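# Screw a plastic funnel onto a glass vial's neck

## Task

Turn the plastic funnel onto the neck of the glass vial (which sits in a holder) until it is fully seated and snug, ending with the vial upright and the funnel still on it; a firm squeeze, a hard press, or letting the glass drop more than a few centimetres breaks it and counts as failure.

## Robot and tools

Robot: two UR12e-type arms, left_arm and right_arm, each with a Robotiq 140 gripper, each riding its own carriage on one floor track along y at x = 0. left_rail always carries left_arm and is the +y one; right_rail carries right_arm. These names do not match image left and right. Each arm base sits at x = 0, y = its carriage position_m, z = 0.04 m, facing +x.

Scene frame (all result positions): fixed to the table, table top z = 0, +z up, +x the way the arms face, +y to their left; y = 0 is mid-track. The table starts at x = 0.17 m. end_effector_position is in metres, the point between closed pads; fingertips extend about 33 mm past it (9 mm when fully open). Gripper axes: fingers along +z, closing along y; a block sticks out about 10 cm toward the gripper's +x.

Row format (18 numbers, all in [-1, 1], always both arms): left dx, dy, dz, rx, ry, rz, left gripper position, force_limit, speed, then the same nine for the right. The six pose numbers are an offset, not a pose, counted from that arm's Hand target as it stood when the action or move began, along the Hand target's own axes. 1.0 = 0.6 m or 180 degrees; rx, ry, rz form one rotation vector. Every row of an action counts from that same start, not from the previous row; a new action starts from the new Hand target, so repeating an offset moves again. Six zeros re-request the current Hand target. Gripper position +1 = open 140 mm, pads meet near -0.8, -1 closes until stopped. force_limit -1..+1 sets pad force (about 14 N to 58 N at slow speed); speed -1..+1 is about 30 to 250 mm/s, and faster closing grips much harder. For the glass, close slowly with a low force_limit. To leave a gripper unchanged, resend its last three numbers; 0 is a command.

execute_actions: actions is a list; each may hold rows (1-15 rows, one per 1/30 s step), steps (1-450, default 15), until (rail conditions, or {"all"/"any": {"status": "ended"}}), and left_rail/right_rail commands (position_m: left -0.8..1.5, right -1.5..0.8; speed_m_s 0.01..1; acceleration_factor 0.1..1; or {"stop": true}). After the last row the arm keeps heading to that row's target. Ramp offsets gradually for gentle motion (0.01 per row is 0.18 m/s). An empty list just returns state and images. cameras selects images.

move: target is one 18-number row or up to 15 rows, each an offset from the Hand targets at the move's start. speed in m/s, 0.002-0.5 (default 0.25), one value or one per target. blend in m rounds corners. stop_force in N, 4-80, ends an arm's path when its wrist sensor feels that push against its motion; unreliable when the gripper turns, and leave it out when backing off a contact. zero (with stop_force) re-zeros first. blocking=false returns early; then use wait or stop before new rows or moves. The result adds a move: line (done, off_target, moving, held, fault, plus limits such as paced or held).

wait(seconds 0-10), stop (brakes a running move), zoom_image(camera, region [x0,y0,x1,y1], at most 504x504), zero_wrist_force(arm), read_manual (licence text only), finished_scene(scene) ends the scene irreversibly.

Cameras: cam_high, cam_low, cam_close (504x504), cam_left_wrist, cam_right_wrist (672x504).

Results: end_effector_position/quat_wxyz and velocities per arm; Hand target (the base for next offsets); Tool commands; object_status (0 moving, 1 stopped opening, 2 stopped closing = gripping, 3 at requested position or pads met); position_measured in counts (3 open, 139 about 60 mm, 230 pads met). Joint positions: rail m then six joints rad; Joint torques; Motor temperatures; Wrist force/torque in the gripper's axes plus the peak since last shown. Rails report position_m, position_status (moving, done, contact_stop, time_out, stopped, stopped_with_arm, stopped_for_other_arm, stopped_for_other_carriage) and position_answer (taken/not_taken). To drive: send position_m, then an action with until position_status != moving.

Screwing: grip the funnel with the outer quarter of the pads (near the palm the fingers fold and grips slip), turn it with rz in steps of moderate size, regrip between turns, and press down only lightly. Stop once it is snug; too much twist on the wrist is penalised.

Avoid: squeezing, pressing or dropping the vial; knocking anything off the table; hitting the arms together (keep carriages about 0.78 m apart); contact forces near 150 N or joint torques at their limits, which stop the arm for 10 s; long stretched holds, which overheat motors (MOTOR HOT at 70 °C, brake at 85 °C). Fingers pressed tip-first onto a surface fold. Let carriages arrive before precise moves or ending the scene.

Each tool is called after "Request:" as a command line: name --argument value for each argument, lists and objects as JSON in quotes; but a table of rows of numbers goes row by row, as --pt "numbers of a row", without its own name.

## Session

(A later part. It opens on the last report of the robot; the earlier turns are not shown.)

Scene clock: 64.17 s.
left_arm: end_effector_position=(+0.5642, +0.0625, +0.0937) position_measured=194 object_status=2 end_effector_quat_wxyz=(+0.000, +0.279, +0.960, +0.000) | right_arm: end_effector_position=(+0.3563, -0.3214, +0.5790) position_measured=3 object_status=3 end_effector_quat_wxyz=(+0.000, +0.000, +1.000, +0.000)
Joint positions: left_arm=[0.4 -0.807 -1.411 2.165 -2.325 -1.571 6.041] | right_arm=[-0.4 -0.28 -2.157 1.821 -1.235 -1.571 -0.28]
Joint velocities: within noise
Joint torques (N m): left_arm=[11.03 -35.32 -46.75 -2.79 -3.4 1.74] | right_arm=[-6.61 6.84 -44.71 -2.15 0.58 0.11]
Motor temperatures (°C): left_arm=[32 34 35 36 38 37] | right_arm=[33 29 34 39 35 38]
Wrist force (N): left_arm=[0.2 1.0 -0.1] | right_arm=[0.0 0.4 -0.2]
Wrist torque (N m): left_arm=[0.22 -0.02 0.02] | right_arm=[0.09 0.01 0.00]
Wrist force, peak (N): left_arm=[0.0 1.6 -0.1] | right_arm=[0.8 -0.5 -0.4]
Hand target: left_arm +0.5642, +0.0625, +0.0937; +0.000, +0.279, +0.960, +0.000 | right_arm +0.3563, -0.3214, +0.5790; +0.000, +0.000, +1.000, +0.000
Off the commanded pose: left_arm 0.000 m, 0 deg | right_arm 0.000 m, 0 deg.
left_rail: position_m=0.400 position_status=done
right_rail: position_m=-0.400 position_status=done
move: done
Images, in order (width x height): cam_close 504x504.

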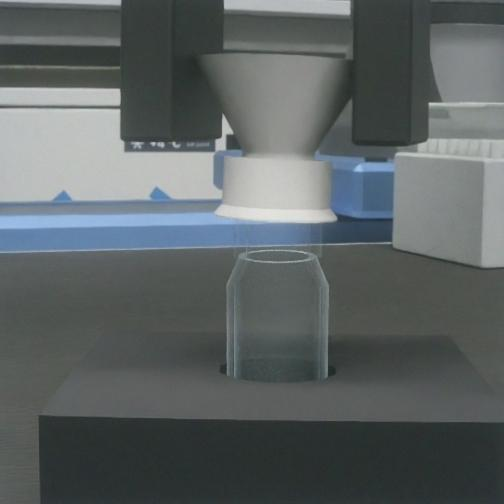

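Request:
move --pt "0 0 0 0 0 0 -0.2 -0.5 -1 0 0 0 0 0 0 1 1 1" --pt "0 0 0 0 0 -0.64 -0.2 -0.5 -1 0 0 0 0 0 0 1 1 1" --pt "0 0 0 0 0 0.73 -0.2 -0.5 -1 0 0 0 0 0 0 1 1 1" --pt "0 0 0 0 0 0.09 -0.2 -0.5 -1 0 0 0 0 0 0 1 1 1" --speed 0.5 --cameras '["cam_close"]'

Request:
move --pt "0 0 0 0 0 -0.64 -0.2 -0.5 -1 0 0 0 0 0 0 1 1 1" --pt "0 0 0 0 0 0.73 -0.2 -0.5 -1 0 0 0 0 0 0 1 1 1" --pt "0 0 0 0 0 0.09 -0.2 -0.5 -1 0 0 0 0 0 0 1 1 1" --speed 0.5 --cameras '["cam_left_wrist","cam_close"]'

Request:
zoom_image --camera "cam_close" --region '[150, 80, 400, 330]'

Scene clock: 74.47 s.
left_arm: end_effector_position=(+0.5642, +0.0625, +0.0937) position_measured=154 object_status=3 end_effector_quat_wxyz=(+0.000, +0.412, +0.911, +0.000) | right_arm: end_effector_position=(+0.3563, -0.3214, +0.5790) position_measured=3 object_status=3 end_effector_quat_wxyz=(+0.000, +0.000, +1.000, +0.000)
Joint positions: left_arm=[0.4 -0.807 -1.411 2.165 -2.325 -1.571 0.041] | right_arm=[-0.4 -0.28 -2.157 1.821 -1.235 -1.571 -0.28]
Joint velocities: within noise
Joint torques (N m): left_arm=[-5.42 -76.46 -24.25 -3.07 2.95 -2.35] | right_arm=[-6.96 6.51 -45.76 -2.3 0.5 -0.3]
Motor temperatures (°C): left_arm=[32 34 35 36 38 37] | right_arm=[33 29 34 39 35 38]
Wrist force (N): left_arm=[-0.1 1.1 0.3] | right_arm=[0.3 0.0 -0.2]
Wrist torque (N m): left_arm=[0.25 0.01 0.01] | right_arm=[0.01 -0.06 0.00]
Wrist force, peak (N): left_arm=[0.2 1.5 -0.5] | right_arm=[0.3 0.9 -0.8]
Hand target: left_arm +0.5642, +0.0625, +0.0937; +0.000, +0.412, +0.911, +0.000 | right_arm +0.3563, -0.3214, +0.5790; +0.000, +0.000, +1.000, +0.000
Off the commanded pose: left_arm 0.000 m, 0 deg | right_arm 0.000 m, 0 deg.
left_rail: position_m=0.400 position_status=done
right_rail: position_m=-0.400 position_status=done
move: done
Images, in order (width x height): cam_close 504x504.

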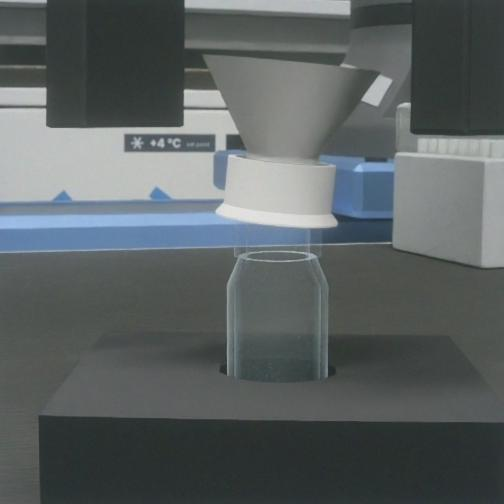

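Scene clock: 82.10 s.
left_arm: end_effector_position=(+0.5642, +0.0625, +0.0937) position_measured=154 object_status=3 end_effector_quat_wxyz=(+0.000, +0.536, +0.844, +0.000) | right_arm: end_effector_position=(+0.3563, -0.3214, +0.5790) position_measured=3 object_status=3 end_effector_quat_wxyz=(+0.000, +0.000, +1.000, +0.000)
Joint positions: left_arm=[0.4 -0.807 -1.411 2.165 -2.325 -1.571 -5.959] | right_arm=[-0.4 -0.28 -2.157 1.821 -1.235 -1.571 -0.28]
Joint velocities: within noise
Joint torques (N m): left_arm=[-7.79 -73.57 -25.08 -2.55 2.81 -2.52] | right_arm=[-6.18 6.61 -46.49 -2.18 0.43 -0.16]
Motor temperatures (°C): left_arm=[32 34 35 36 38 37] | right_arm=[33 29 34 39 35 38]
Wrist force (N): left_arm=[-0.3 1.1 0.0] | right_arm=[0.3 0.3 -0.2]
Wrist torque (N m): left_arm=[0.26 0.05 0.01] | right_arm=[0.08 -0.06 0.00]
Wrist force, peak (N): left_arm=[-0.5 1.5 -0.3] | right_arm=[1.2 -0.2 0.3]
Hand target: left_arm +0.5642, +0.0625, +0.0937; +0.000, +0.536, +0.844, +0.000 | right_arm +0.3563, -0.3214, +0.5790; +0.000, +0.000, +1.000, +0.000
Off the commanded pose: left_arm 0.000 m, 0 deg | right_arm 0.000 m, 0 deg.
left_rail: position_m=0.400 position_status=done
right_rail: position_m=-0.400 position_status=done
move: done
Images, in order (width x height): cam_close 504x504, cam_left_wrist 672x504.

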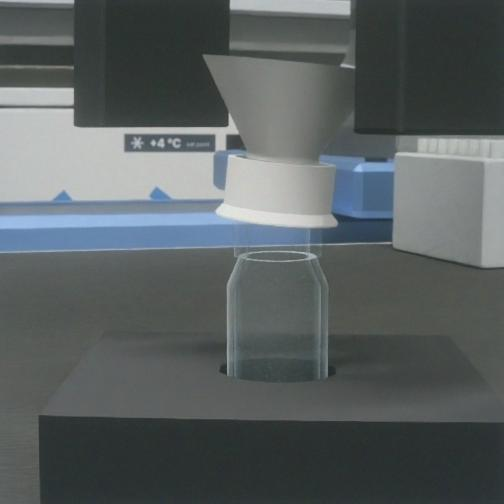

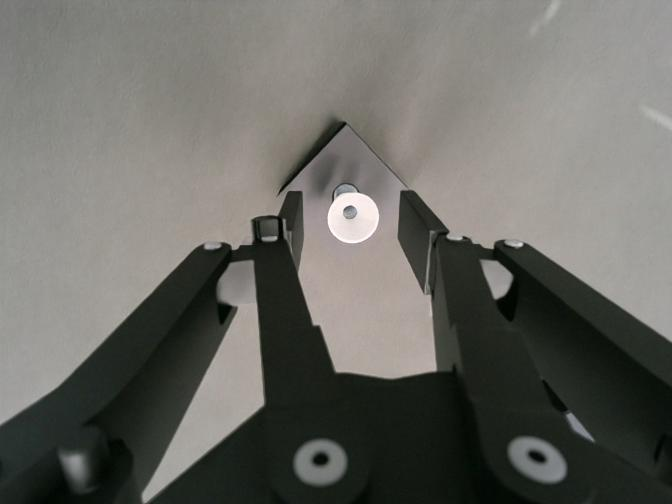

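Scaled by 2.016 from the camera's 504x504 image, which has a finer 720x720 frame.

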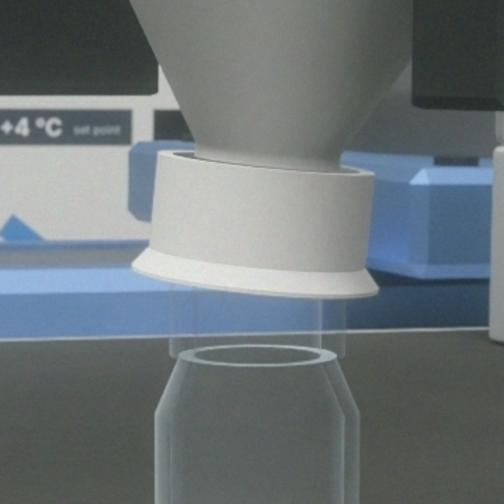

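Request:
move --pt "0 0 0 0 0 0.64 -0.2 -0.5 -1 0 0 0 0 0 0 1 1 1" --pt "0 0 0 0 0 0.64 -1 -0.5 -1 0 0 0 0 0 0 1 1 1" --speed 0.4 --cameras '["cam_left_wrist","cam_close"]'

Request:
zoom_image --camera "cam_close" --region '[150, 80, 400, 330]'

Scene clock: 88.77 s.
left_arm: end_effector_position=(+0.5642, +0.0625, +0.0937) position_measured=194 object_status=2 end_effector_quat_wxyz=(+0.000, +1.000, +0.000, +0.000) | right_arm: end_effector_position=(+0.3563, -0.3214, +0.5790) position_measured=3 object_status=3 end_effector_quat_wxyz=(+0.000, +0.000, +1.000, +0.000)
Joint positions: left_arm=[0.4 -0.807 -1.411 2.165 -2.325 -1.571 -3.949] | right_arm=[-0.4 -0.28 -2.157 1.821 -1.235 -1.571 -0.281]
Joint velocities: within noise
Joint torques (N m): left_arm=[9.44 -34.23 -43.2 -3.79 -3.06 1.56] | right_arm=[-6.3 7 -47.29 -2.31 0.49 -0.26]
Motor temperatures (°C): left_arm=[32 34 35 36 38 37] | right_arm=[33 29 34 39 35 38]
Wrist force (N): left_arm=[-0.4 1.0 -0.5] | right_arm=[0.3 0.5 -0.3]
Wrist torque (N m): left_arm=[0.24 0.08 0.02] | right_arm=[0.11 -0.06 0.00]
Wrist force, peak (N): left_arm=[-0.6 1.3 -0.7] | right_arm=[0.8 0.3 -1.0]
Hand target: left_arm +0.5642, +0.0625, +0.0937; +0.000, +1.000, +0.000, +0.000 | right_arm +0.3563, -0.3214, +0.5790; +0.000, +0.000, +1.000, +0.000
Off the commanded pose: left_arm 0.000 m, 0 deg | right_arm 0.000 m, 0 deg.
left_rail: position_m=0.400 position_status=done
right_rail: position_m=-0.400 position_status=done
move: done
Images, in order (width x height): cam_close 504x504, cam_left_wrist 672x504.

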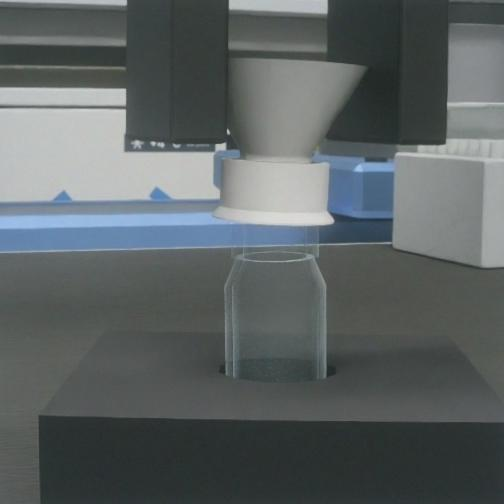

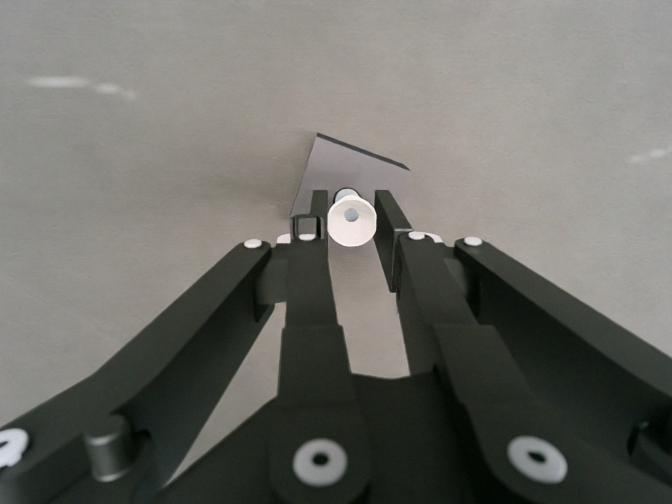

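Scaled by 2.016 from the camera's 504x504 image, which has a finer 720x720 frame.

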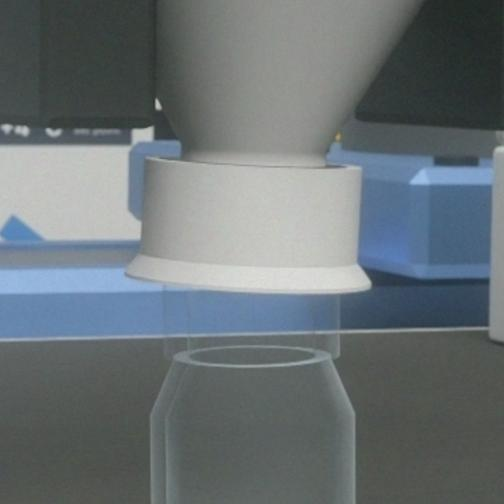

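Request:
move --pt "0 -0.0008 0.0016 0 0 0.5 -1 -0.5 -1 0 0 0 0 0 0 1 1 1" --pt "0 -0.0008 0.0024 0 0 1 -1 -0.5 -1 0 0 0 0 0 0 1 1 1" --pt "0 -0.0008 0.0032 0 0 -0.5 -1 -0.5 -1 0 0 0 0 0 0 1 1 1" --speed 0.4 --cameras '["cam_close"]'

Request:
zoom_image --camera "cam_close" --region '[150, 80, 400, 330]'

Scene clock: 97.00 s.
left_arm: end_effector_position=(+0.5642, +0.0630, +0.0918) position_measured=194 object_status=2 end_effector_quat_wxyz=(+0.000, +0.707, +0.707, +0.000) | right_arm: end_effector_position=(+0.3563, -0.3214, +0.5790) position_measured=3 object_status=3 end_effector_quat_wxyz=(+0.000, +0.000, +1.000, +0.000)
Joint positions: left_arm=[0.4 -0.807 -1.409 2.167 -2.329 -1.571 0.764] | right_arm=[-0.4 -0.28 -2.157 1.821 -1.235 -1.571 -0.28]
Joint velocities: within noise
Joint torques (N m): left_arm=[11.66 -28.89 -44.39 -2.62 -2.68 1.92] | right_arm=[-5.21 6.64 -47.96 -2.55 0.38 -0.2]
Motor temperatures (°C): left_arm=[32 34 35 36 38 37] | right_arm=[33 29 34 39 35 38]
Wrist force (N): left_arm=[-0.6 -0.7 -5.8] | right_arm=[0.4 0.1 0.0]
Wrist torque (N m): left_arm=[0.35 -0.09 -0.03] | right_arm=[0.03 -0.09 0.00]
Wrist force, peak (N): left_arm=[-1.1 -0.9 -7.8] | right_arm=[0.9 0.5 -0.5]
Hand target: left_arm +0.5642, +0.0630, +0.0918; +0.000, +0.707, +0.707, +0.000 | right_arm +0.3563, -0.3214, +0.5790; +0.000, +0.000, +1.000, +0.000
Off the commanded pose: left_arm 0.000 m, 0 deg | right_arm 0.000 m, 0 deg.
left_rail: position_m=0.400 position_status=done
right_rail: position_m=-0.400 position_status=done
move: done
Images, in order (width x height): cam_close 504x504.

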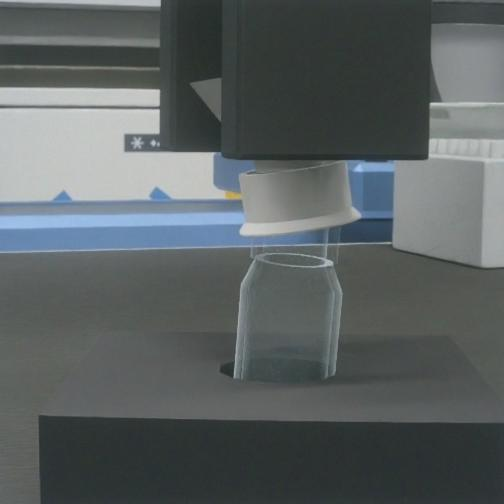

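Scaled by 2.016 from the camera's 504x504 image, which has a finer 720x720 frame.

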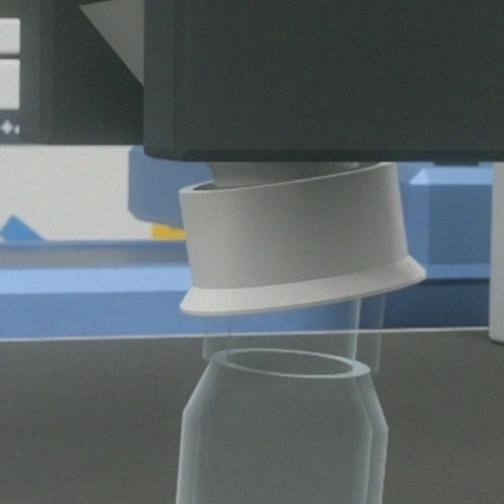

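Request:
move --pt "0 0 -0.001 0 0 0 -1 -0.5 -1 0 0 0 0 0 0 1 1 1" --pt "0 0 -0.001 0 0 0 -0.2 -0.5 -1 0 0 0 0 0 0 1 1 1" --speed 0.02 --cameras '["cam_close","cam_left_wrist"]'

Request:
zoom_image --camera "cam_close" --region '[150, 80, 400, 330]'

Scene clock: 100.23 s.
left_arm: end_effector_position=(+0.5642, +0.0630, +0.0924) position_measured=154 object_status=0 end_effector_quat_wxyz=(+0.000, +0.707, +0.707, +0.000) | right_arm: end_effector_position=(+0.3563, -0.3214, +0.5790) position_measured=3 object_status=3 end_effector_quat_wxyz=(+0.000, +0.000, +1.000, +0.000)
Joint positions: left_arm=[0.4 -0.807 -1.41 2.167 -2.328 -1.571 0.764] | right_arm=[-0.4 -0.28 -2.157 1.821 -1.235 -1.571 -0.28]
Joint velocities: within noise
Joint torques (N m): left_arm=[7.47 -75.3 -43.11 -4.77 -2.44 1.54] | right_arm=[-6.35 7.58 -48.01 -2.47 0.45 -0.38]
Motor temperatures (°C): left_arm=[32 34 35 36 38 37] | right_arm=[33 29 34 39 35 38]
Wrist force (N): left_arm=[-0.3 0.9 -0.1] | right_arm=[0.4 0.5 -0.2]
Wrist torque (N m): left_arm=[0.22 0.05 0.02] | right_arm=[0.11 -0.09 0.01]
Wrist force, peak (N): left_arm=[-1.1 -0.8 -6.3] | right_arm=[0.9 -0.2 0.0]
Hand target: left_arm +0.5642, +0.0630, +0.0924; +0.000, +0.707, +0.707, +0.000 | right_arm +0.3563, -0.3214, +0.5790; +0.000, +0.000, +1.000, +0.000
Off the commanded pose: left_arm 0.000 m, 0 deg | right_arm 0.000 m, 0 deg.
left_rail: position_m=0.400 position_status=done
right_rail: position_m=-0.400 position_status=done
move: done
Images, in order (width x height): cam_close 504x504, cam_left_wrist 672x504.

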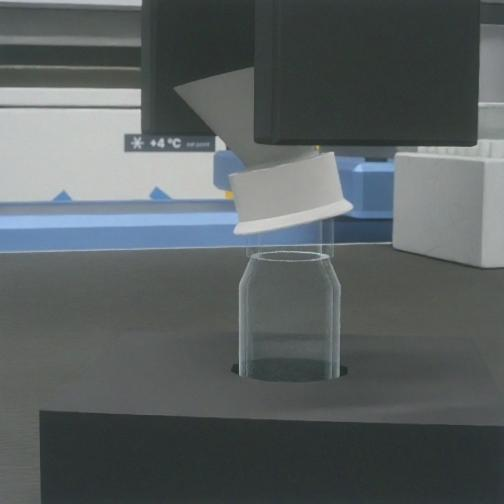

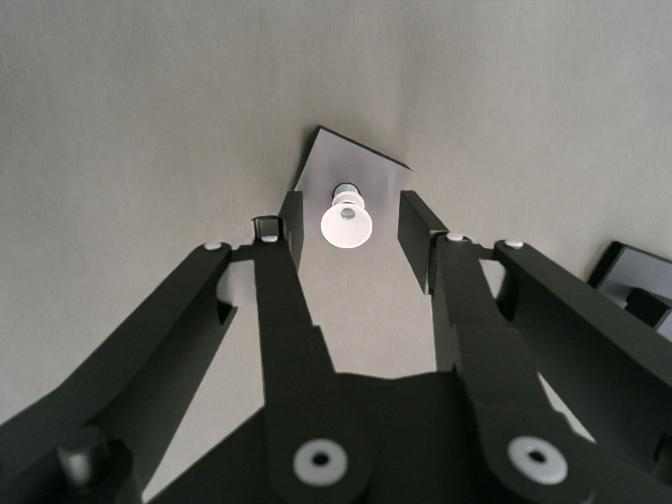

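Scaled by 2.016 from the camera's 504x504 image, which has a finer 720x720 frame.

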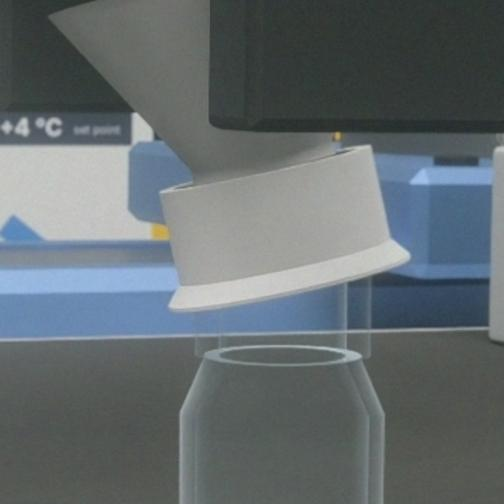

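Request:
move --pt "0.002 0 0 0 0 -0.5 -0.2 -0.5 -1 0 0 0 0 0 0 1 1 1" --pt "0.002 0 0 0 0 -0.5 -1 -0.5 -1 0 0 0 0 0 0 1 1 1" --speed 0.3 --cameras '["cam_close","cam_left_wrist"]'

Request:
zoom_image --camera "cam_close" --region '[150, 80, 400, 330]'

Scene clock: 106.43 s.
left_arm: end_effector_position=(+0.5642, +0.0642, +0.0924) position_measured=195 object_status=0 end_effector_quat_wxyz=(+0.000, +0.000, +1.000, +0.000) | right_arm: end_effector_position=(+0.3563, -0.3214, +0.5790) position_measured=3 object_status=3 end_effector_quat_wxyz=(+0.000, +0.000, +1.000, +0.000)
Joint positions: left_arm=[0.4 -0.805 -1.411 2.168 -2.328 -1.571 -0.805] | right_arm=[-0.4 -0.28 -2.157 1.821 -1.235 -1.571 -0.281]
Joint velocities: within noise
Joint torques (N m): left_arm=[-7.14 -75.8 -29.99 -3.33 2.35 -2.8] | right_arm=[-6.33 7.74 -49.2 -2.16 0.45 -0.2]
Motor temperatures (°C): left_arm=[32 34 35 36 38 37] | right_arm=[33 29 34 39 35 38]
Wrist force (N): left_arm=[0.2 0.1 -0.9] | right_arm=[0.1 0.1 0.0]
Wrist torque (N m): left_arm=[0.23 -0.07 0.02] | right_arm=[0.02 -0.03 0.00]
Wrist force, peak (N): left_arm=[0.0 1.5 0.0] | right_arm=[0.4 0.5 -0.8]
Hand target: left_arm +0.5642, +0.0642, +0.0924; +0.000, +0.000, +1.000, +0.000 | right_arm +0.3563, -0.3214, +0.5790; +0.000, +0.000, +1.000, +0.000
Off the commanded pose: left_arm 0.000 m, 0 deg | right_arm 0.000 m, 0 deg.
left_rail: position_m=0.400 position_status=done
right_rail: position_m=-0.400 position_status=done
move: done
Images, in order (width x height): cam_close 504x504, cam_left_wrist 672x504.

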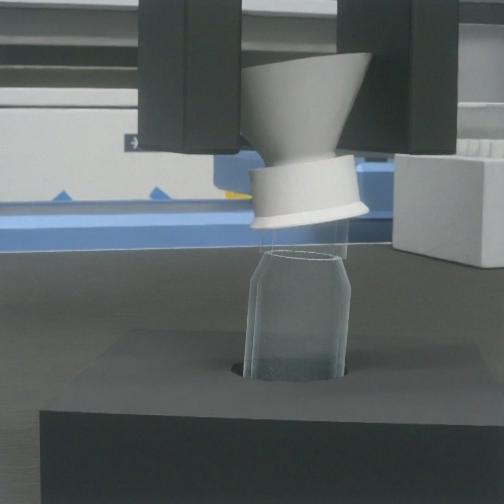

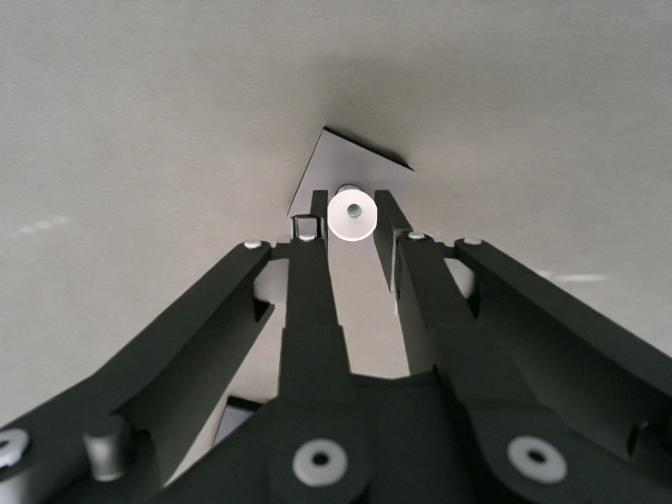

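Scaled by 2.016 from the camera's 504x504 image, which has a finer 720x720 frame.

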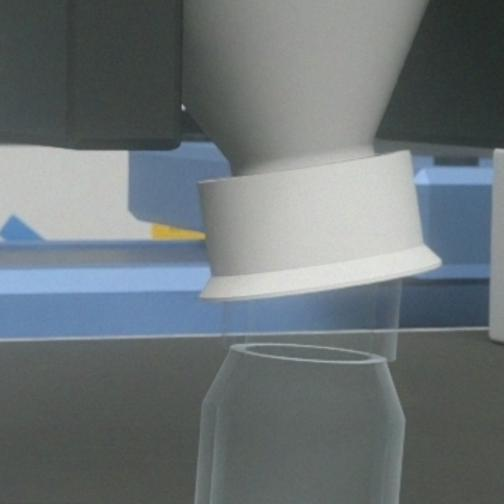

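Request:
move --target '[0,0.0012,-0.005,0,0,0,-1,-0.5,-1,0,0,0,0,0,0,1,1,1]' --speed 0.01 --cameras '["cam_close"]'

Request:
zoom_image --camera "cam_close" --region '[150, 80, 400, 330]'

Scene clock: 108.60 s.
left_arm: end_effector_position=(+0.5642, +0.0649, +0.0953) position_measured=195 object_status=2 end_effector_quat_wxyz=(+0.000, +0.000, +1.000, +0.000) | right_arm: end_effector_position=(+0.3563, -0.3214, +0.5790) position_measured=3 object_status=3 end_effector_quat_wxyz=(+0.000, +0.000, +1.000, +0.000)
Joint positions: left_arm=[0.4 -0.805 -1.415 2.166 -2.322 -1.571 -0.805] | right_arm=[-0.4 -0.28 -2.157 1.821 -1.235 -1.571 -0.281]
Joint velocities: within noise
Joint torques (N m): left_arm=[12.34 -75.24 -46.24 -2.46 2.08 1.55] | right_arm=[-7.51 6.16 -48.94 -2.3 0.52 -0.28]
Motor temperatures (°C): left_arm=[32 34 35 36 38 37] | right_arm=[33 29 34 39 35 38]
Wrist force (N): left_arm=[0.1 0.8 1.1] | right_arm=[0.0 0.0 0.1]
Wrist torque (N m): left_arm=[0.30 -0.06 0.02] | right_arm=[0.02 -0.01 0.00]
Wrist force, peak (N): left_arm=[0.1 0.9 -1.3] | right_arm=[0.8 -0.7 0.0]
Hand target: left_arm +0.5642, +0.0649, +0.0954; +0.000, +0.000, +1.000, +0.000 | right_arm +0.3563, -0.3214, +0.5790; +0.000, +0.000, +1.000, +0.000
Off the commanded pose: left_arm 0.000 m, 0 deg | right_arm 0.000 m, 0 deg.
left_rail: position_m=0.400 position_status=done
right_rail: position_m=-0.400 position_status=done
move: done
Images, in order (width x height): cam_close 504x504.

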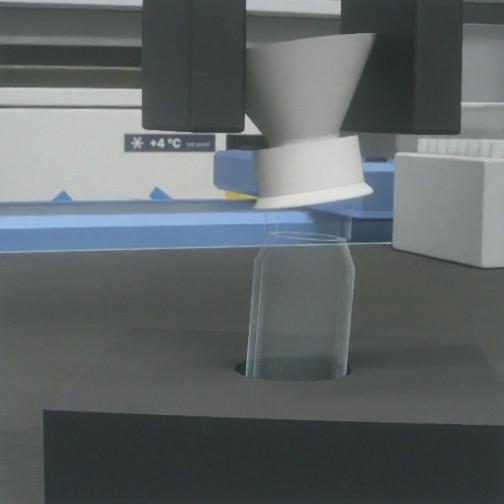

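Scaled by 2.016 from the camera's 504x504 image, which has a finer 720x720 frame.

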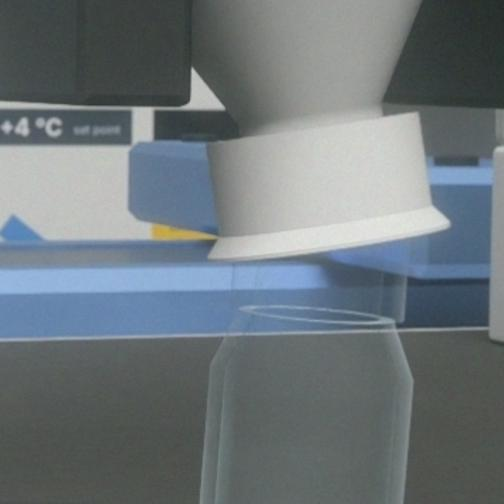

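Request:
move --pt "0 -0.001 0.0049 0 0 0 -1 -0.5 -1 0 0 0 0 0 0 1 1 1" --pt "0 -0.001 0.0049 0 0 0 -0.15 -0.5 -1 0 0 0 0 0 0 1 1 1" --speed 0.015 --cameras '["cam_close","cam_left_wrist"]'

Request:
zoom_image --camera "cam_close" --region '[150, 80, 400, 330]'

Request:
zoom_image --camera "cam_left_wrist" --region '[270, 110, 430, 270]'

Scene clock: 113.13 s.
left_arm: end_effector_position=(+0.5642, +0.0643, +0.0924) position_measured=148 object_status=0 end_effector_quat_wxyz=(+0.000, +0.000, +1.000, +0.000) | right_arm: end_effector_position=(+0.3563, -0.3214, +0.5790) position_measured=3 object_status=3 end_effector_quat_wxyz=(+0.000, +0.000, +1.000, +0.000)
Joint positions: left_arm=[0.4 -0.805 -1.411 2.168 -2.328 -1.571 -0.805] | right_arm=[-0.4 -0.28 -2.157 1.821 -1.235 -1.571 -0.28]
Joint velocities: within noise
Joint torques (N m): left_arm=[-6.4 -32.88 -27.44 -6.73 2.64 -2.99] | right_arm=[-8.01 7.98 -49.78 -2.27 0.76 -0.22]
Motor temperatures (°C): left_arm=[32 34 35 36 38 37] | right_arm=[33 29 34 39 35 38]
Wrist force (N): left_arm=[0.5 0.7 -0.2] | right_arm=[0.3 0.1 -0.3]
Wrist torque (N m): left_arm=[0.17 -0.13 0.02] | right_arm=[0.02 -0.05 0.00]
Wrist force, peak (N): left_arm=[0.1 1.7 -0.8] | right_arm=[0.9 0.2 -0.4]
Hand target: left_arm +0.5642, +0.0643, +0.0924; +0.000, +0.000, +1.000, +0.000 | right_arm +0.3563, -0.3214, +0.5790; +0.000, +0.000, +1.000, +0.000
Off the commanded pose: left_arm 0.000 m, 0 deg | right_arm 0.000 m, 0 deg.
left_rail: position_m=0.400 position_status=done
right_rail: position_m=-0.400 position_status=done
move: done
Images, in order (width x height): cam_close 504x504, cam_left_wrist 672x504.

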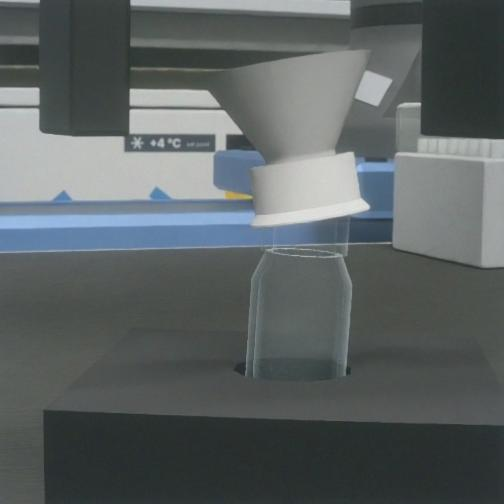

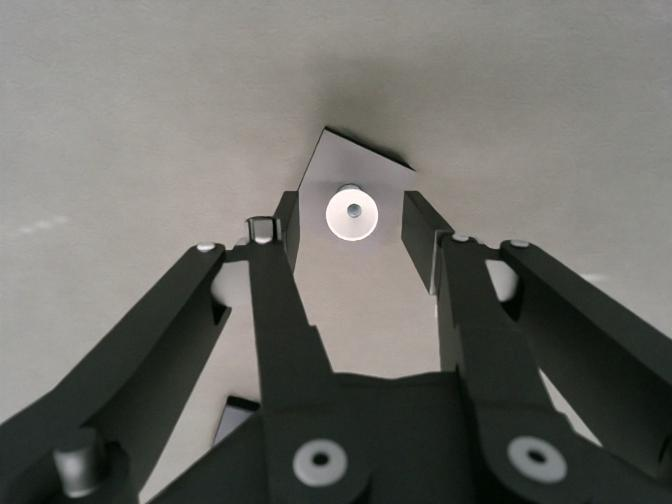

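Scaled by 2.016 from the camera's 504x504 image, which has a finer 720x720 frame.

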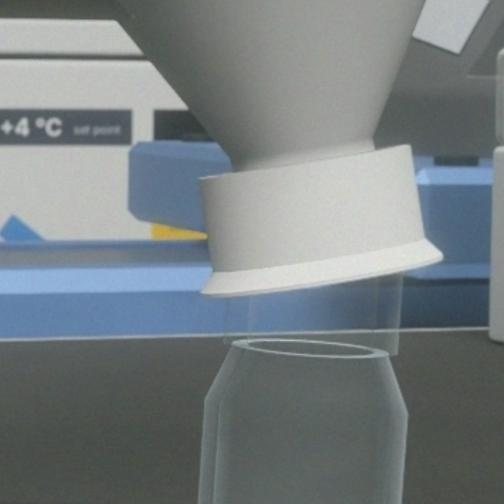

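Scaled by 3.150 from the camera's 672x504 image, which has a finer 960x720 frame.

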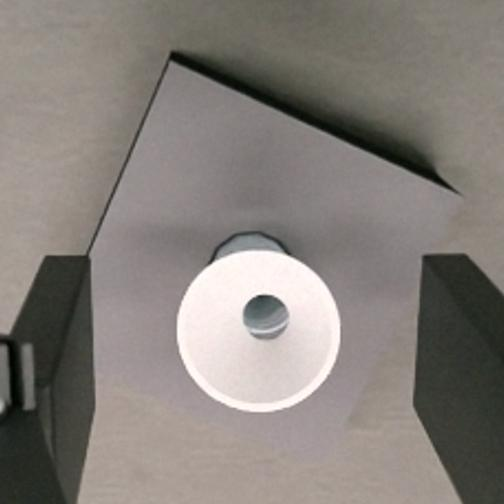

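Request:
move --pt "0 0 0 0 0 0.66 -0.15 -0.5 -1 0 0 0 0 0 0 1 1 1" --pt "0 0 0 0 0 -0.68 -0.15 -0.5 -1 0 0 0 0 0 0 1 1 1" --pt "0 0 0 0 0 0 -0.15 -0.5 -1 0 0 0 0 0 0 1 1 1" --pt "0 0.001 0 0 0 0 -1 -0.5 -1 0 0 0 0 0 0 1 1 1" --speed 0.5 --cameras '[]'

Request:
move --pt "0 0 -0.0004 0 0 -0.5 -1 -0.5 -1 0 0 0 0 0 0 1 1 1" --pt "0 0 -0.0012 0 0 1 -1 -0.5 -1 0 0 0 0 0 0 1 1 1" --pt "0 0 -0.002 0 0 0.5 -1 -0.5 -1 0 0 0 0 0 0 1 1 1" --pt "0 0 -0.0028 0 0 0 -1 -0.5 -1 0 0 0 0 0 0 1 1 1" --speed 0.45 --cameras '["cam_close"]'

Request:
zoom_image --camera "cam_close" --region '[150, 80, 400, 330]'

Scene clock: 124.83 s.
left_arm: end_effector_position=(+0.5642, +0.0649, +0.0924) position_measured=195 object_status=0 end_effector_quat_wxyz=(+0.000, +0.000, +1.000, +0.000) | right_arm: end_effector_position=(+0.3563, -0.3214, +0.5790) position_measured=3 object_status=3 end_effector_quat_wxyz=(+0.000, +0.000, +1.000, +0.000)
Joint positions: left_arm=[0.4 -0.805 -1.411 2.168 -2.328 -1.571 5.479] | right_arm=[-0.4 -0.28 -2.157 1.821 -1.235 -1.571 -0.28]
Joint velocities: within noise
Joint torques (N m): left_arm=[8.49 -33.02 -42.96 -3.42 -3.47 1.88] | right_arm=[-7.11 6.64 -50.53 -2.36 0.55 -0.47]
Motor temperatures (°C): left_arm=[32 34 35 36 38 37] | right_arm=[33 29 34 39 35 38]
Wrist force (N): left_arm=[0.2 0.5 -0.5] | right_arm=[0.3 0.2 -0.4]
Wrist torque (N m): left_arm=[0.27 -0.07 0.02] | right_arm=[0.06 -0.07 0.00]
Wrist force, peak (N): left_arm=[0.1 1.5 -0.7] | right_arm=[0.4 0.1 -0.9]
Hand target: left_arm +0.5642, +0.0649, +0.0924; +0.000, +0.000, +1.000, +0.000 | right_arm +0.3563, -0.3214, +0.5790; +0.000, +0.000, +1.000, +0.000
Off the commanded pose: left_arm 0.000 m, 0 deg | right_arm 0.000 m, 0 deg.
left_rail: position_m=0.400 position_status=done
right_rail: position_m=-0.400 position_status=done
move: done
No camera images: "cameras" was empty.

Scene clock: 133.57 s.
left_arm: end_effector_position=(+0.5642, +0.0649, +0.0941) position_measured=195 object_status=2 end_effector_quat_wxyz=(+0.000, +0.000, +1.000, +0.000) | right_arm: end_effector_position=(+0.3563, -0.3214, +0.5790) position_measured=3 object_status=3 end_effector_quat_wxyz=(+0.000, +0.000, +1.000, +0.000)
Joint positions: left_arm=[0.4 -0.805 -1.413 2.167 -2.325 -1.571 -0.805] | right_arm=[-0.4 -0.28 -2.157 1.821 -1.235 -1.571 -0.28]
Joint velocities: within noise
Joint torques (N m): left_arm=[-5.5 -72.27 -23.77 -3.01 2.93 -2.75] | right_arm=[-7.6 7.79 -49.55 -2.33 0.54 -0.07]
Motor temperatures (°C): left_arm=[32 34 35 36 38 37] | right_arm=[33 29 34 39 35 38]
Wrist force (N): left_arm=[-0.4 0.7 -0.2] | right_arm=[0.3 0.3 -0.3]
Wrist torque (N m): left_arm=[0.33 0.00 0.03] | right_arm=[0.08 -0.06 0.00]
Wrist force, peak (N): left_arm=[-0.5 1.7 0.3] | right_arm=[1.0 0.3 -0.4]
Hand target: left_arm +0.5642, +0.0649, +0.0941; +0.000, +0.000, +1.000, +0.000 | right_arm +0.3563, -0.3214, +0.5790; +0.000, +0.000, +1.000, +0.000
Off the commanded pose: left_arm 0.000 m, 0 deg | right_arm 0.000 m, 0 deg.
left_rail: position_m=0.400 position_status=done
right_rail: position_m=-0.400 position_status=done
move: done
Images, in order (width x height): cam_close 504x504.

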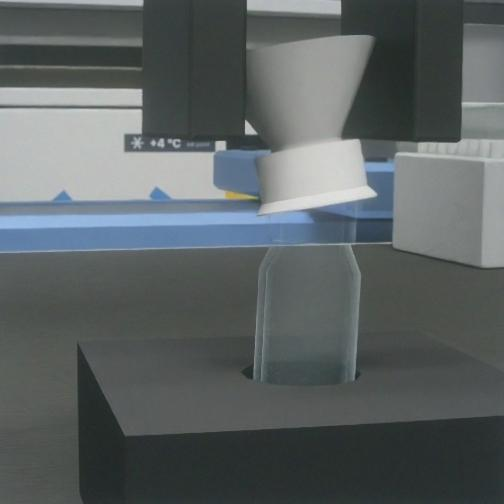

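Scaled by 2.016 from the camera's 504x504 image, which has a finer 720x720 frame.

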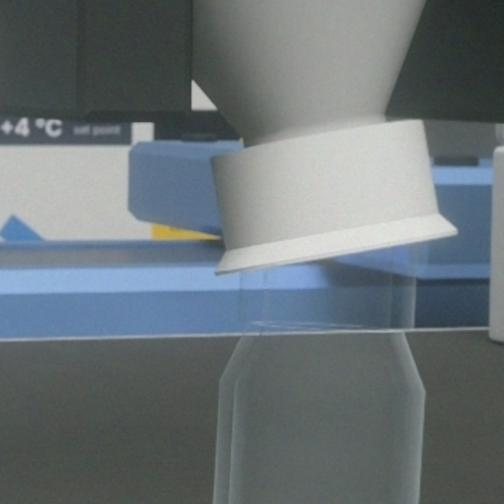

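Request:
move --target '[0,0.0063,0.0024,0.055,0,0,-1,-0.5,-1,0,0,0,0,0,0,1,1,1]' --speed 0.03 --cameras '["cam_close","cam_left_wrist"]'

Request:
zoom_image --camera "cam_close" --region '[150, 80, 400, 330]'

Scene clock: 139.67 s.
left_arm: end_effector_position=(+0.5642, +0.0687, +0.0927) position_measured=196 object_status=2 end_effector_quat_wxyz=(+0.000, +0.000, +0.996, -0.086) | right_arm: end_effector_position=(+0.3563, -0.3214, +0.5790) position_measured=3 object_status=3 end_effector_quat_wxyz=(+0.000, +0.000, +1.000, +0.000)
Joint positions: left_arm=[0.4 -0.732 -1.427 2.234 -2.494 -1.699 -0.739] | right_arm=[-0.4 -0.28 -2.157 1.821 -1.235 -1.571 -0.28]
Joint velocities: within noise
Joint torques (N m): left_arm=[10.98 -70.65 -22.87 -7.75 -4.32 1.61] | right_arm=[-8.16 6.04 -49.52 -2.37 0.6 -0.41]
Motor temperatures (°C): left_arm=[32 34 35 36 38 37] | right_arm=[33 29 34 39 35 38]
Wrist force (N): left_arm=[-0.3 2.2 -1.9] | right_arm=[0.5 0.3 -0.2]
Wrist torque (N m): left_arm=[0.23 0.00 -0.01] | right_arm=[0.06 -0.12 0.00]
Wrist force, peak (N): left_arm=[0.1 2.3 -1.9] | right_arm=[0.2 0.4 -0.9]
Hand target: left_arm +0.5642, +0.0687, +0.0927; +0.000, +0.000, +0.996, -0.086 | right_arm +0.3563, -0.3214, +0.5790; +0.000, +0.000, +1.000, +0.000
Off the commanded pose: left_arm 0.000 m, 0 deg | right_arm 0.000 m, 0 deg.
left_rail: position_m=0.400 position_status=done
right_rail: position_m=-0.400 position_status=done
move: done
Images, in order (width x height): cam_close 504x504, cam_left_wrist 672x504.

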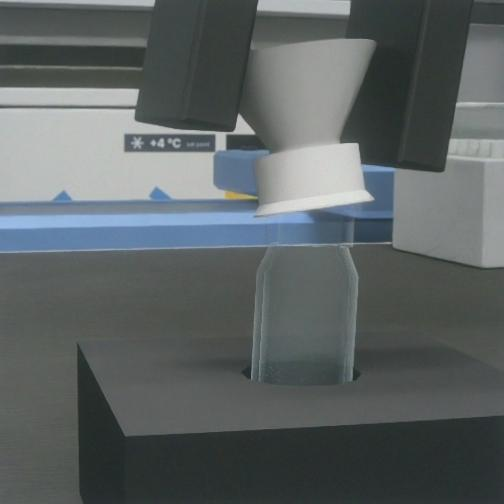

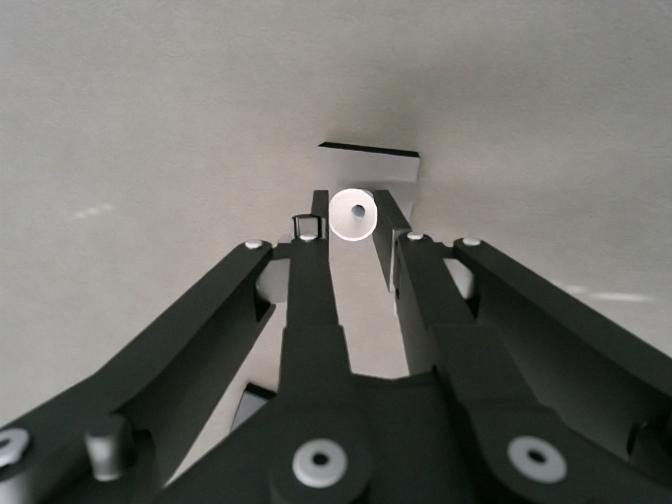

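Scaled by 2.016 from the camera's 504x504 image, which has a finer 720x720 frame.

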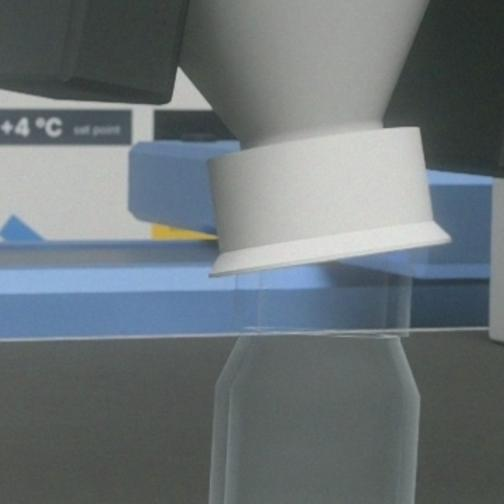

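Request:
move --pt "0 0 0 0 0 0 -0.15 -0.5 -1 0 0 0 0 0 0 1 1 1" --pt "0 0 0 -0.055 0 0 -0.15 -0.5 -1 0 0 0 0 0 0 1 1 1" --speed 0.05 --cameras '["cam_close","cam_left_wrist","cam_low"]'

Request:
zoom_image --camera "cam_close" --region '[150, 80, 400, 330]'

Request:
zoom_image --camera "cam_left_wrist" --region '[270, 110, 430, 270]'

Scene clock: 145.40 s.
left_arm: end_effector_position=(+0.5642, +0.0687, +0.0927) position_measured=148 object_status=3 end_effector_quat_wxyz=(+0.000, +0.000, +1.000, +0.000) | right_arm: end_effector_position=(+0.3563, -0.3214, +0.5790) position_measured=3 object_status=3 end_effector_quat_wxyz=(+0.000, +0.000, +1.000, +0.000)
Joint positions: left_arm=[0.4 -0.8 -1.414 2.172 -2.328 -1.571 -0.8] | right_arm=[-0.4 -0.28 -2.157 1.821 -1.235 -1.571 -0.281]
Joint velocities: within noise
Joint torques (N m): left_arm=[-7.04 -33.46 -46.85 -2.36 2.8 -2.61] | right_arm=[-8.06 7.05 -48.08 -2.45 0.63 -0.31]
Motor temperatures (°C): left_arm=[32 34 35 36 38 37] | right_arm=[33 29 34 39 35 38]
Wrist force (N): left_arm=[0.0 0.9 0.4] | right_arm=[-0.2 -0.2 -0.2]
Wrist torque (N m): left_arm=[0.22 -0.02 0.02] | right_arm=[-0.04 0.03 0.00]
Wrist force, peak (N): left_arm=[-0.6 2.4 -2.0] | right_arm=[0.9 0.2 -0.3]
Hand target: left_arm +0.5642, +0.0687, +0.0927; +0.000, +0.000, +1.000, +0.000 | right_arm +0.3563, -0.3214, +0.5790; +0.000, +0.000, +1.000, +0.000
Off the commanded pose: left_arm 0.000 m, 0 deg | right_arm 0.000 m, 0 deg.
left_rail: position_m=0.400 position_status=done
right_rail: position_m=-0.400 position_status=done
move: done
Images, in order (width x height): cam_low 504x504, cam_close 504x504, cam_left_wrist 672x504.

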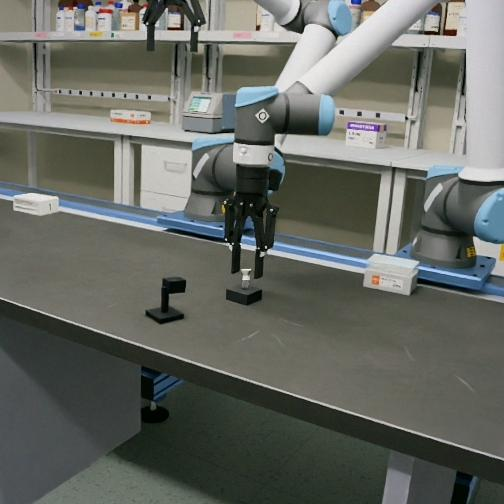

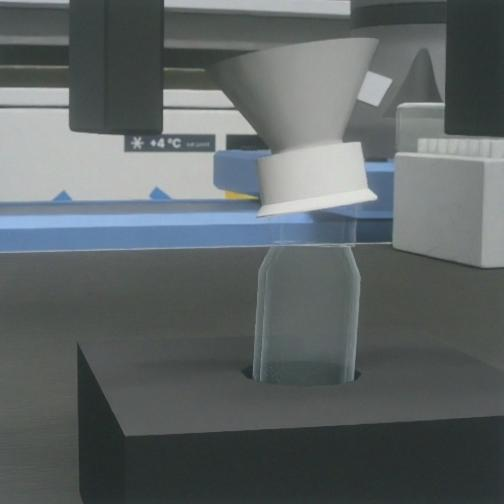

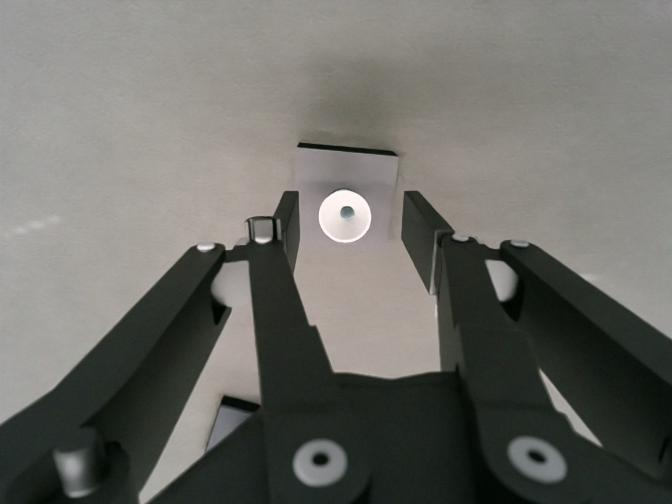

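Scaled by 2.016 from the camera's 504x504 image, which has a finer 720x720 frame.

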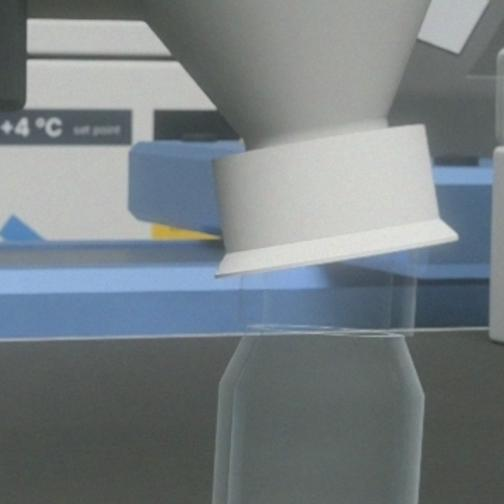

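Scaled by 3.150 from the camera's 672x504 image, which has a finer 960x720 frame.

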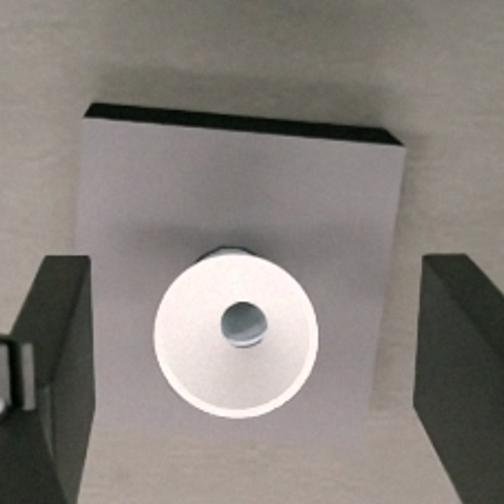

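Request:
move --pt "0 -0.0043 0 0 0 0 -0.15 -0.5 -1 0 0 0 0 0 0 1 1 1" --pt "0 -0.0043 0 0 0 0 -1 -0.5 -1 0 0 0 0 0 0 1 1 1" --speed 0.05 --cameras '[]'

Request:
move --target '[0,0,0.01,0,0,0,-1,-0.5,-1,0,0,0,0,0,0,1,1,1]' --speed 0.006 --stop_force 8 --cameras '["cam_close"]'

Request:
zoom_image --camera "cam_close" --region '[150, 80, 400, 330]'

Scene clock: 148.90 s.
left_arm: end_effector_position=(+0.5642, +0.0661, +0.0927) position_measured=195 object_status=0 end_effector_quat_wxyz=(+0.000, +0.000, +1.000, +0.000) | right_arm: end_effector_position=(+0.3563, -0.3214, +0.5790) position_measured=3 object_status=3 end_effector_quat_wxyz=(+0.000, +0.000, +1.000, +0.000)
Joint positions: left_arm=[0.4 -0.803 -1.412 2.169 -2.328 -1.571 -0.803] | right_arm=[-0.4 -0.28 -2.157 1.821 -1.235 -1.571 -0.28]
Joint velocities: within noise
Joint torques (N m): left_arm=[-5.61 -32.52 -41.61 -4.22 2.66 -2.66] | right_arm=[-8.03 6.36 -48.55 -2.47 0.63 -0.28]
Motor temperatures (°C): left_arm=[32 34 35 36 38 37] | right_arm=[33 29 34 39 35 38]
Wrist force (N): left_arm=[-0.2 0.4 -0.6] | right_arm=[-0.1 -0.3 0.1]
Wrist torque (N m): left_arm=[0.22 0.01 0.02] | right_arm=[-0.07 0.02 0.01]
Wrist force, peak (N): left_arm=[0.0 1.4 -0.5] | right_arm=[1.0 0.0 0.3]
Hand target: left_arm +0.5642, +0.0661, +0.0927; +0.000, +0.000, +1.000, +0.000 | right_arm +0.3563, -0.3214, +0.5790; +0.000, +0.000, +1.000, +0.000
Off the commanded pose: left_arm 0.000 m, 0 deg | right_arm 0.000 m, 0 deg.
left_rail: position_m=0.400 position_status=done
right_rail: position_m=-0.400 position_status=done
move: done
No camera images: "cameras" was empty.

Scene clock: 150.80 s.
left_arm: end_effector_position=(+0.5642, +0.0660, +0.0900) position_measured=195 object_status=2 end_effector_quat_wxyz=(+0.000, +0.000, +1.000, +0.000) | right_arm: end_effector_position=(+0.3563, -0.3214, +0.5790) position_measured=3 object_status=3 end_effector_quat_wxyz=(+0.000, +0.000, +1.000, +0.000)
Joint positions: left_arm=[0.4 -0.803 -1.409 2.171 -2.334 -1.571 -0.803] | right_arm=[-0.4 -0.28 -2.157 1.821 -1.235 -1.571 -0.28]
Joint velocities: within noise
Joint torques (N m): left_arm=[-4.26 -68.87 -40.82 -1.95 2.35 -2.71] | right_arm=[-8.14 6.68 -48.29 -2.3 0.57 -0.36]
Motor temperatures (°C): left_arm=[32 34 35 36 38 37] | right_arm=[33 29 34 39 35 38]
Wrist force (N): left_arm=[0.2 -0.4 -7.9] | right_arm=[-0.1 0.3 -0.4]
Wrist torque (N m): left_arm=[0.39 0.02 0.02] | right_arm=[0.08 0.03 0.01]
Wrist force, peak (N): left_arm=[0.1 -0.7 -10.3] | right_arm=[0.7 0.2 -0.4]
Hand target: left_arm +0.5642, +0.0660, +0.0900; +0.000, +0.000, +1.000, +0.000 (not the last commanded pose) | right_arm +0.3563, -0.3214, +0.5790; +0.000, +0.000, +1.000, +0.000
Off the commanded pose: left_arm 0.003 m, 0 deg | right_arm 0.000 m, 0 deg.
left_rail: position_m=0.400 position_status=done
right_rail: position_m=-0.400 position_status=done
move: contact (left_arm)
Images, in order (width x height): cam_close 504x504.

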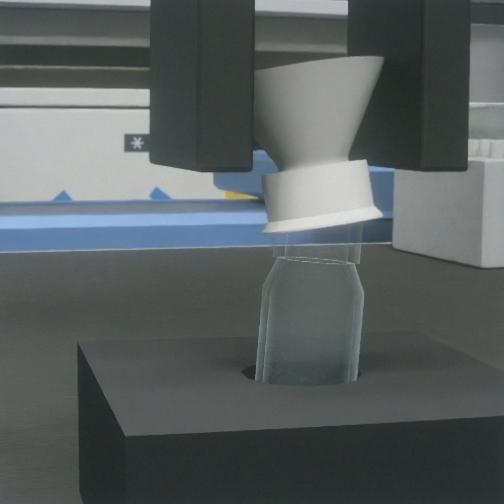

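Scaled by 2.016 from the camera's 504x504 image, which has a finer 720x720 frame.

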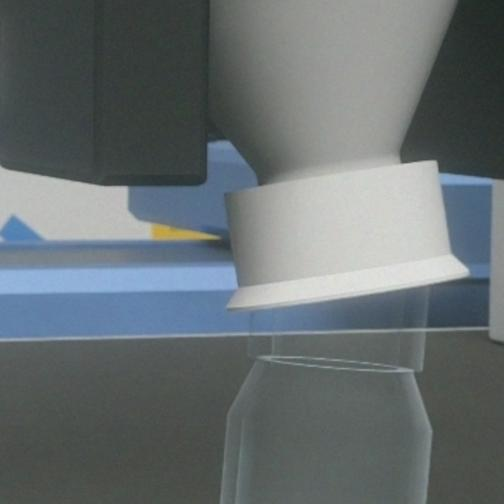

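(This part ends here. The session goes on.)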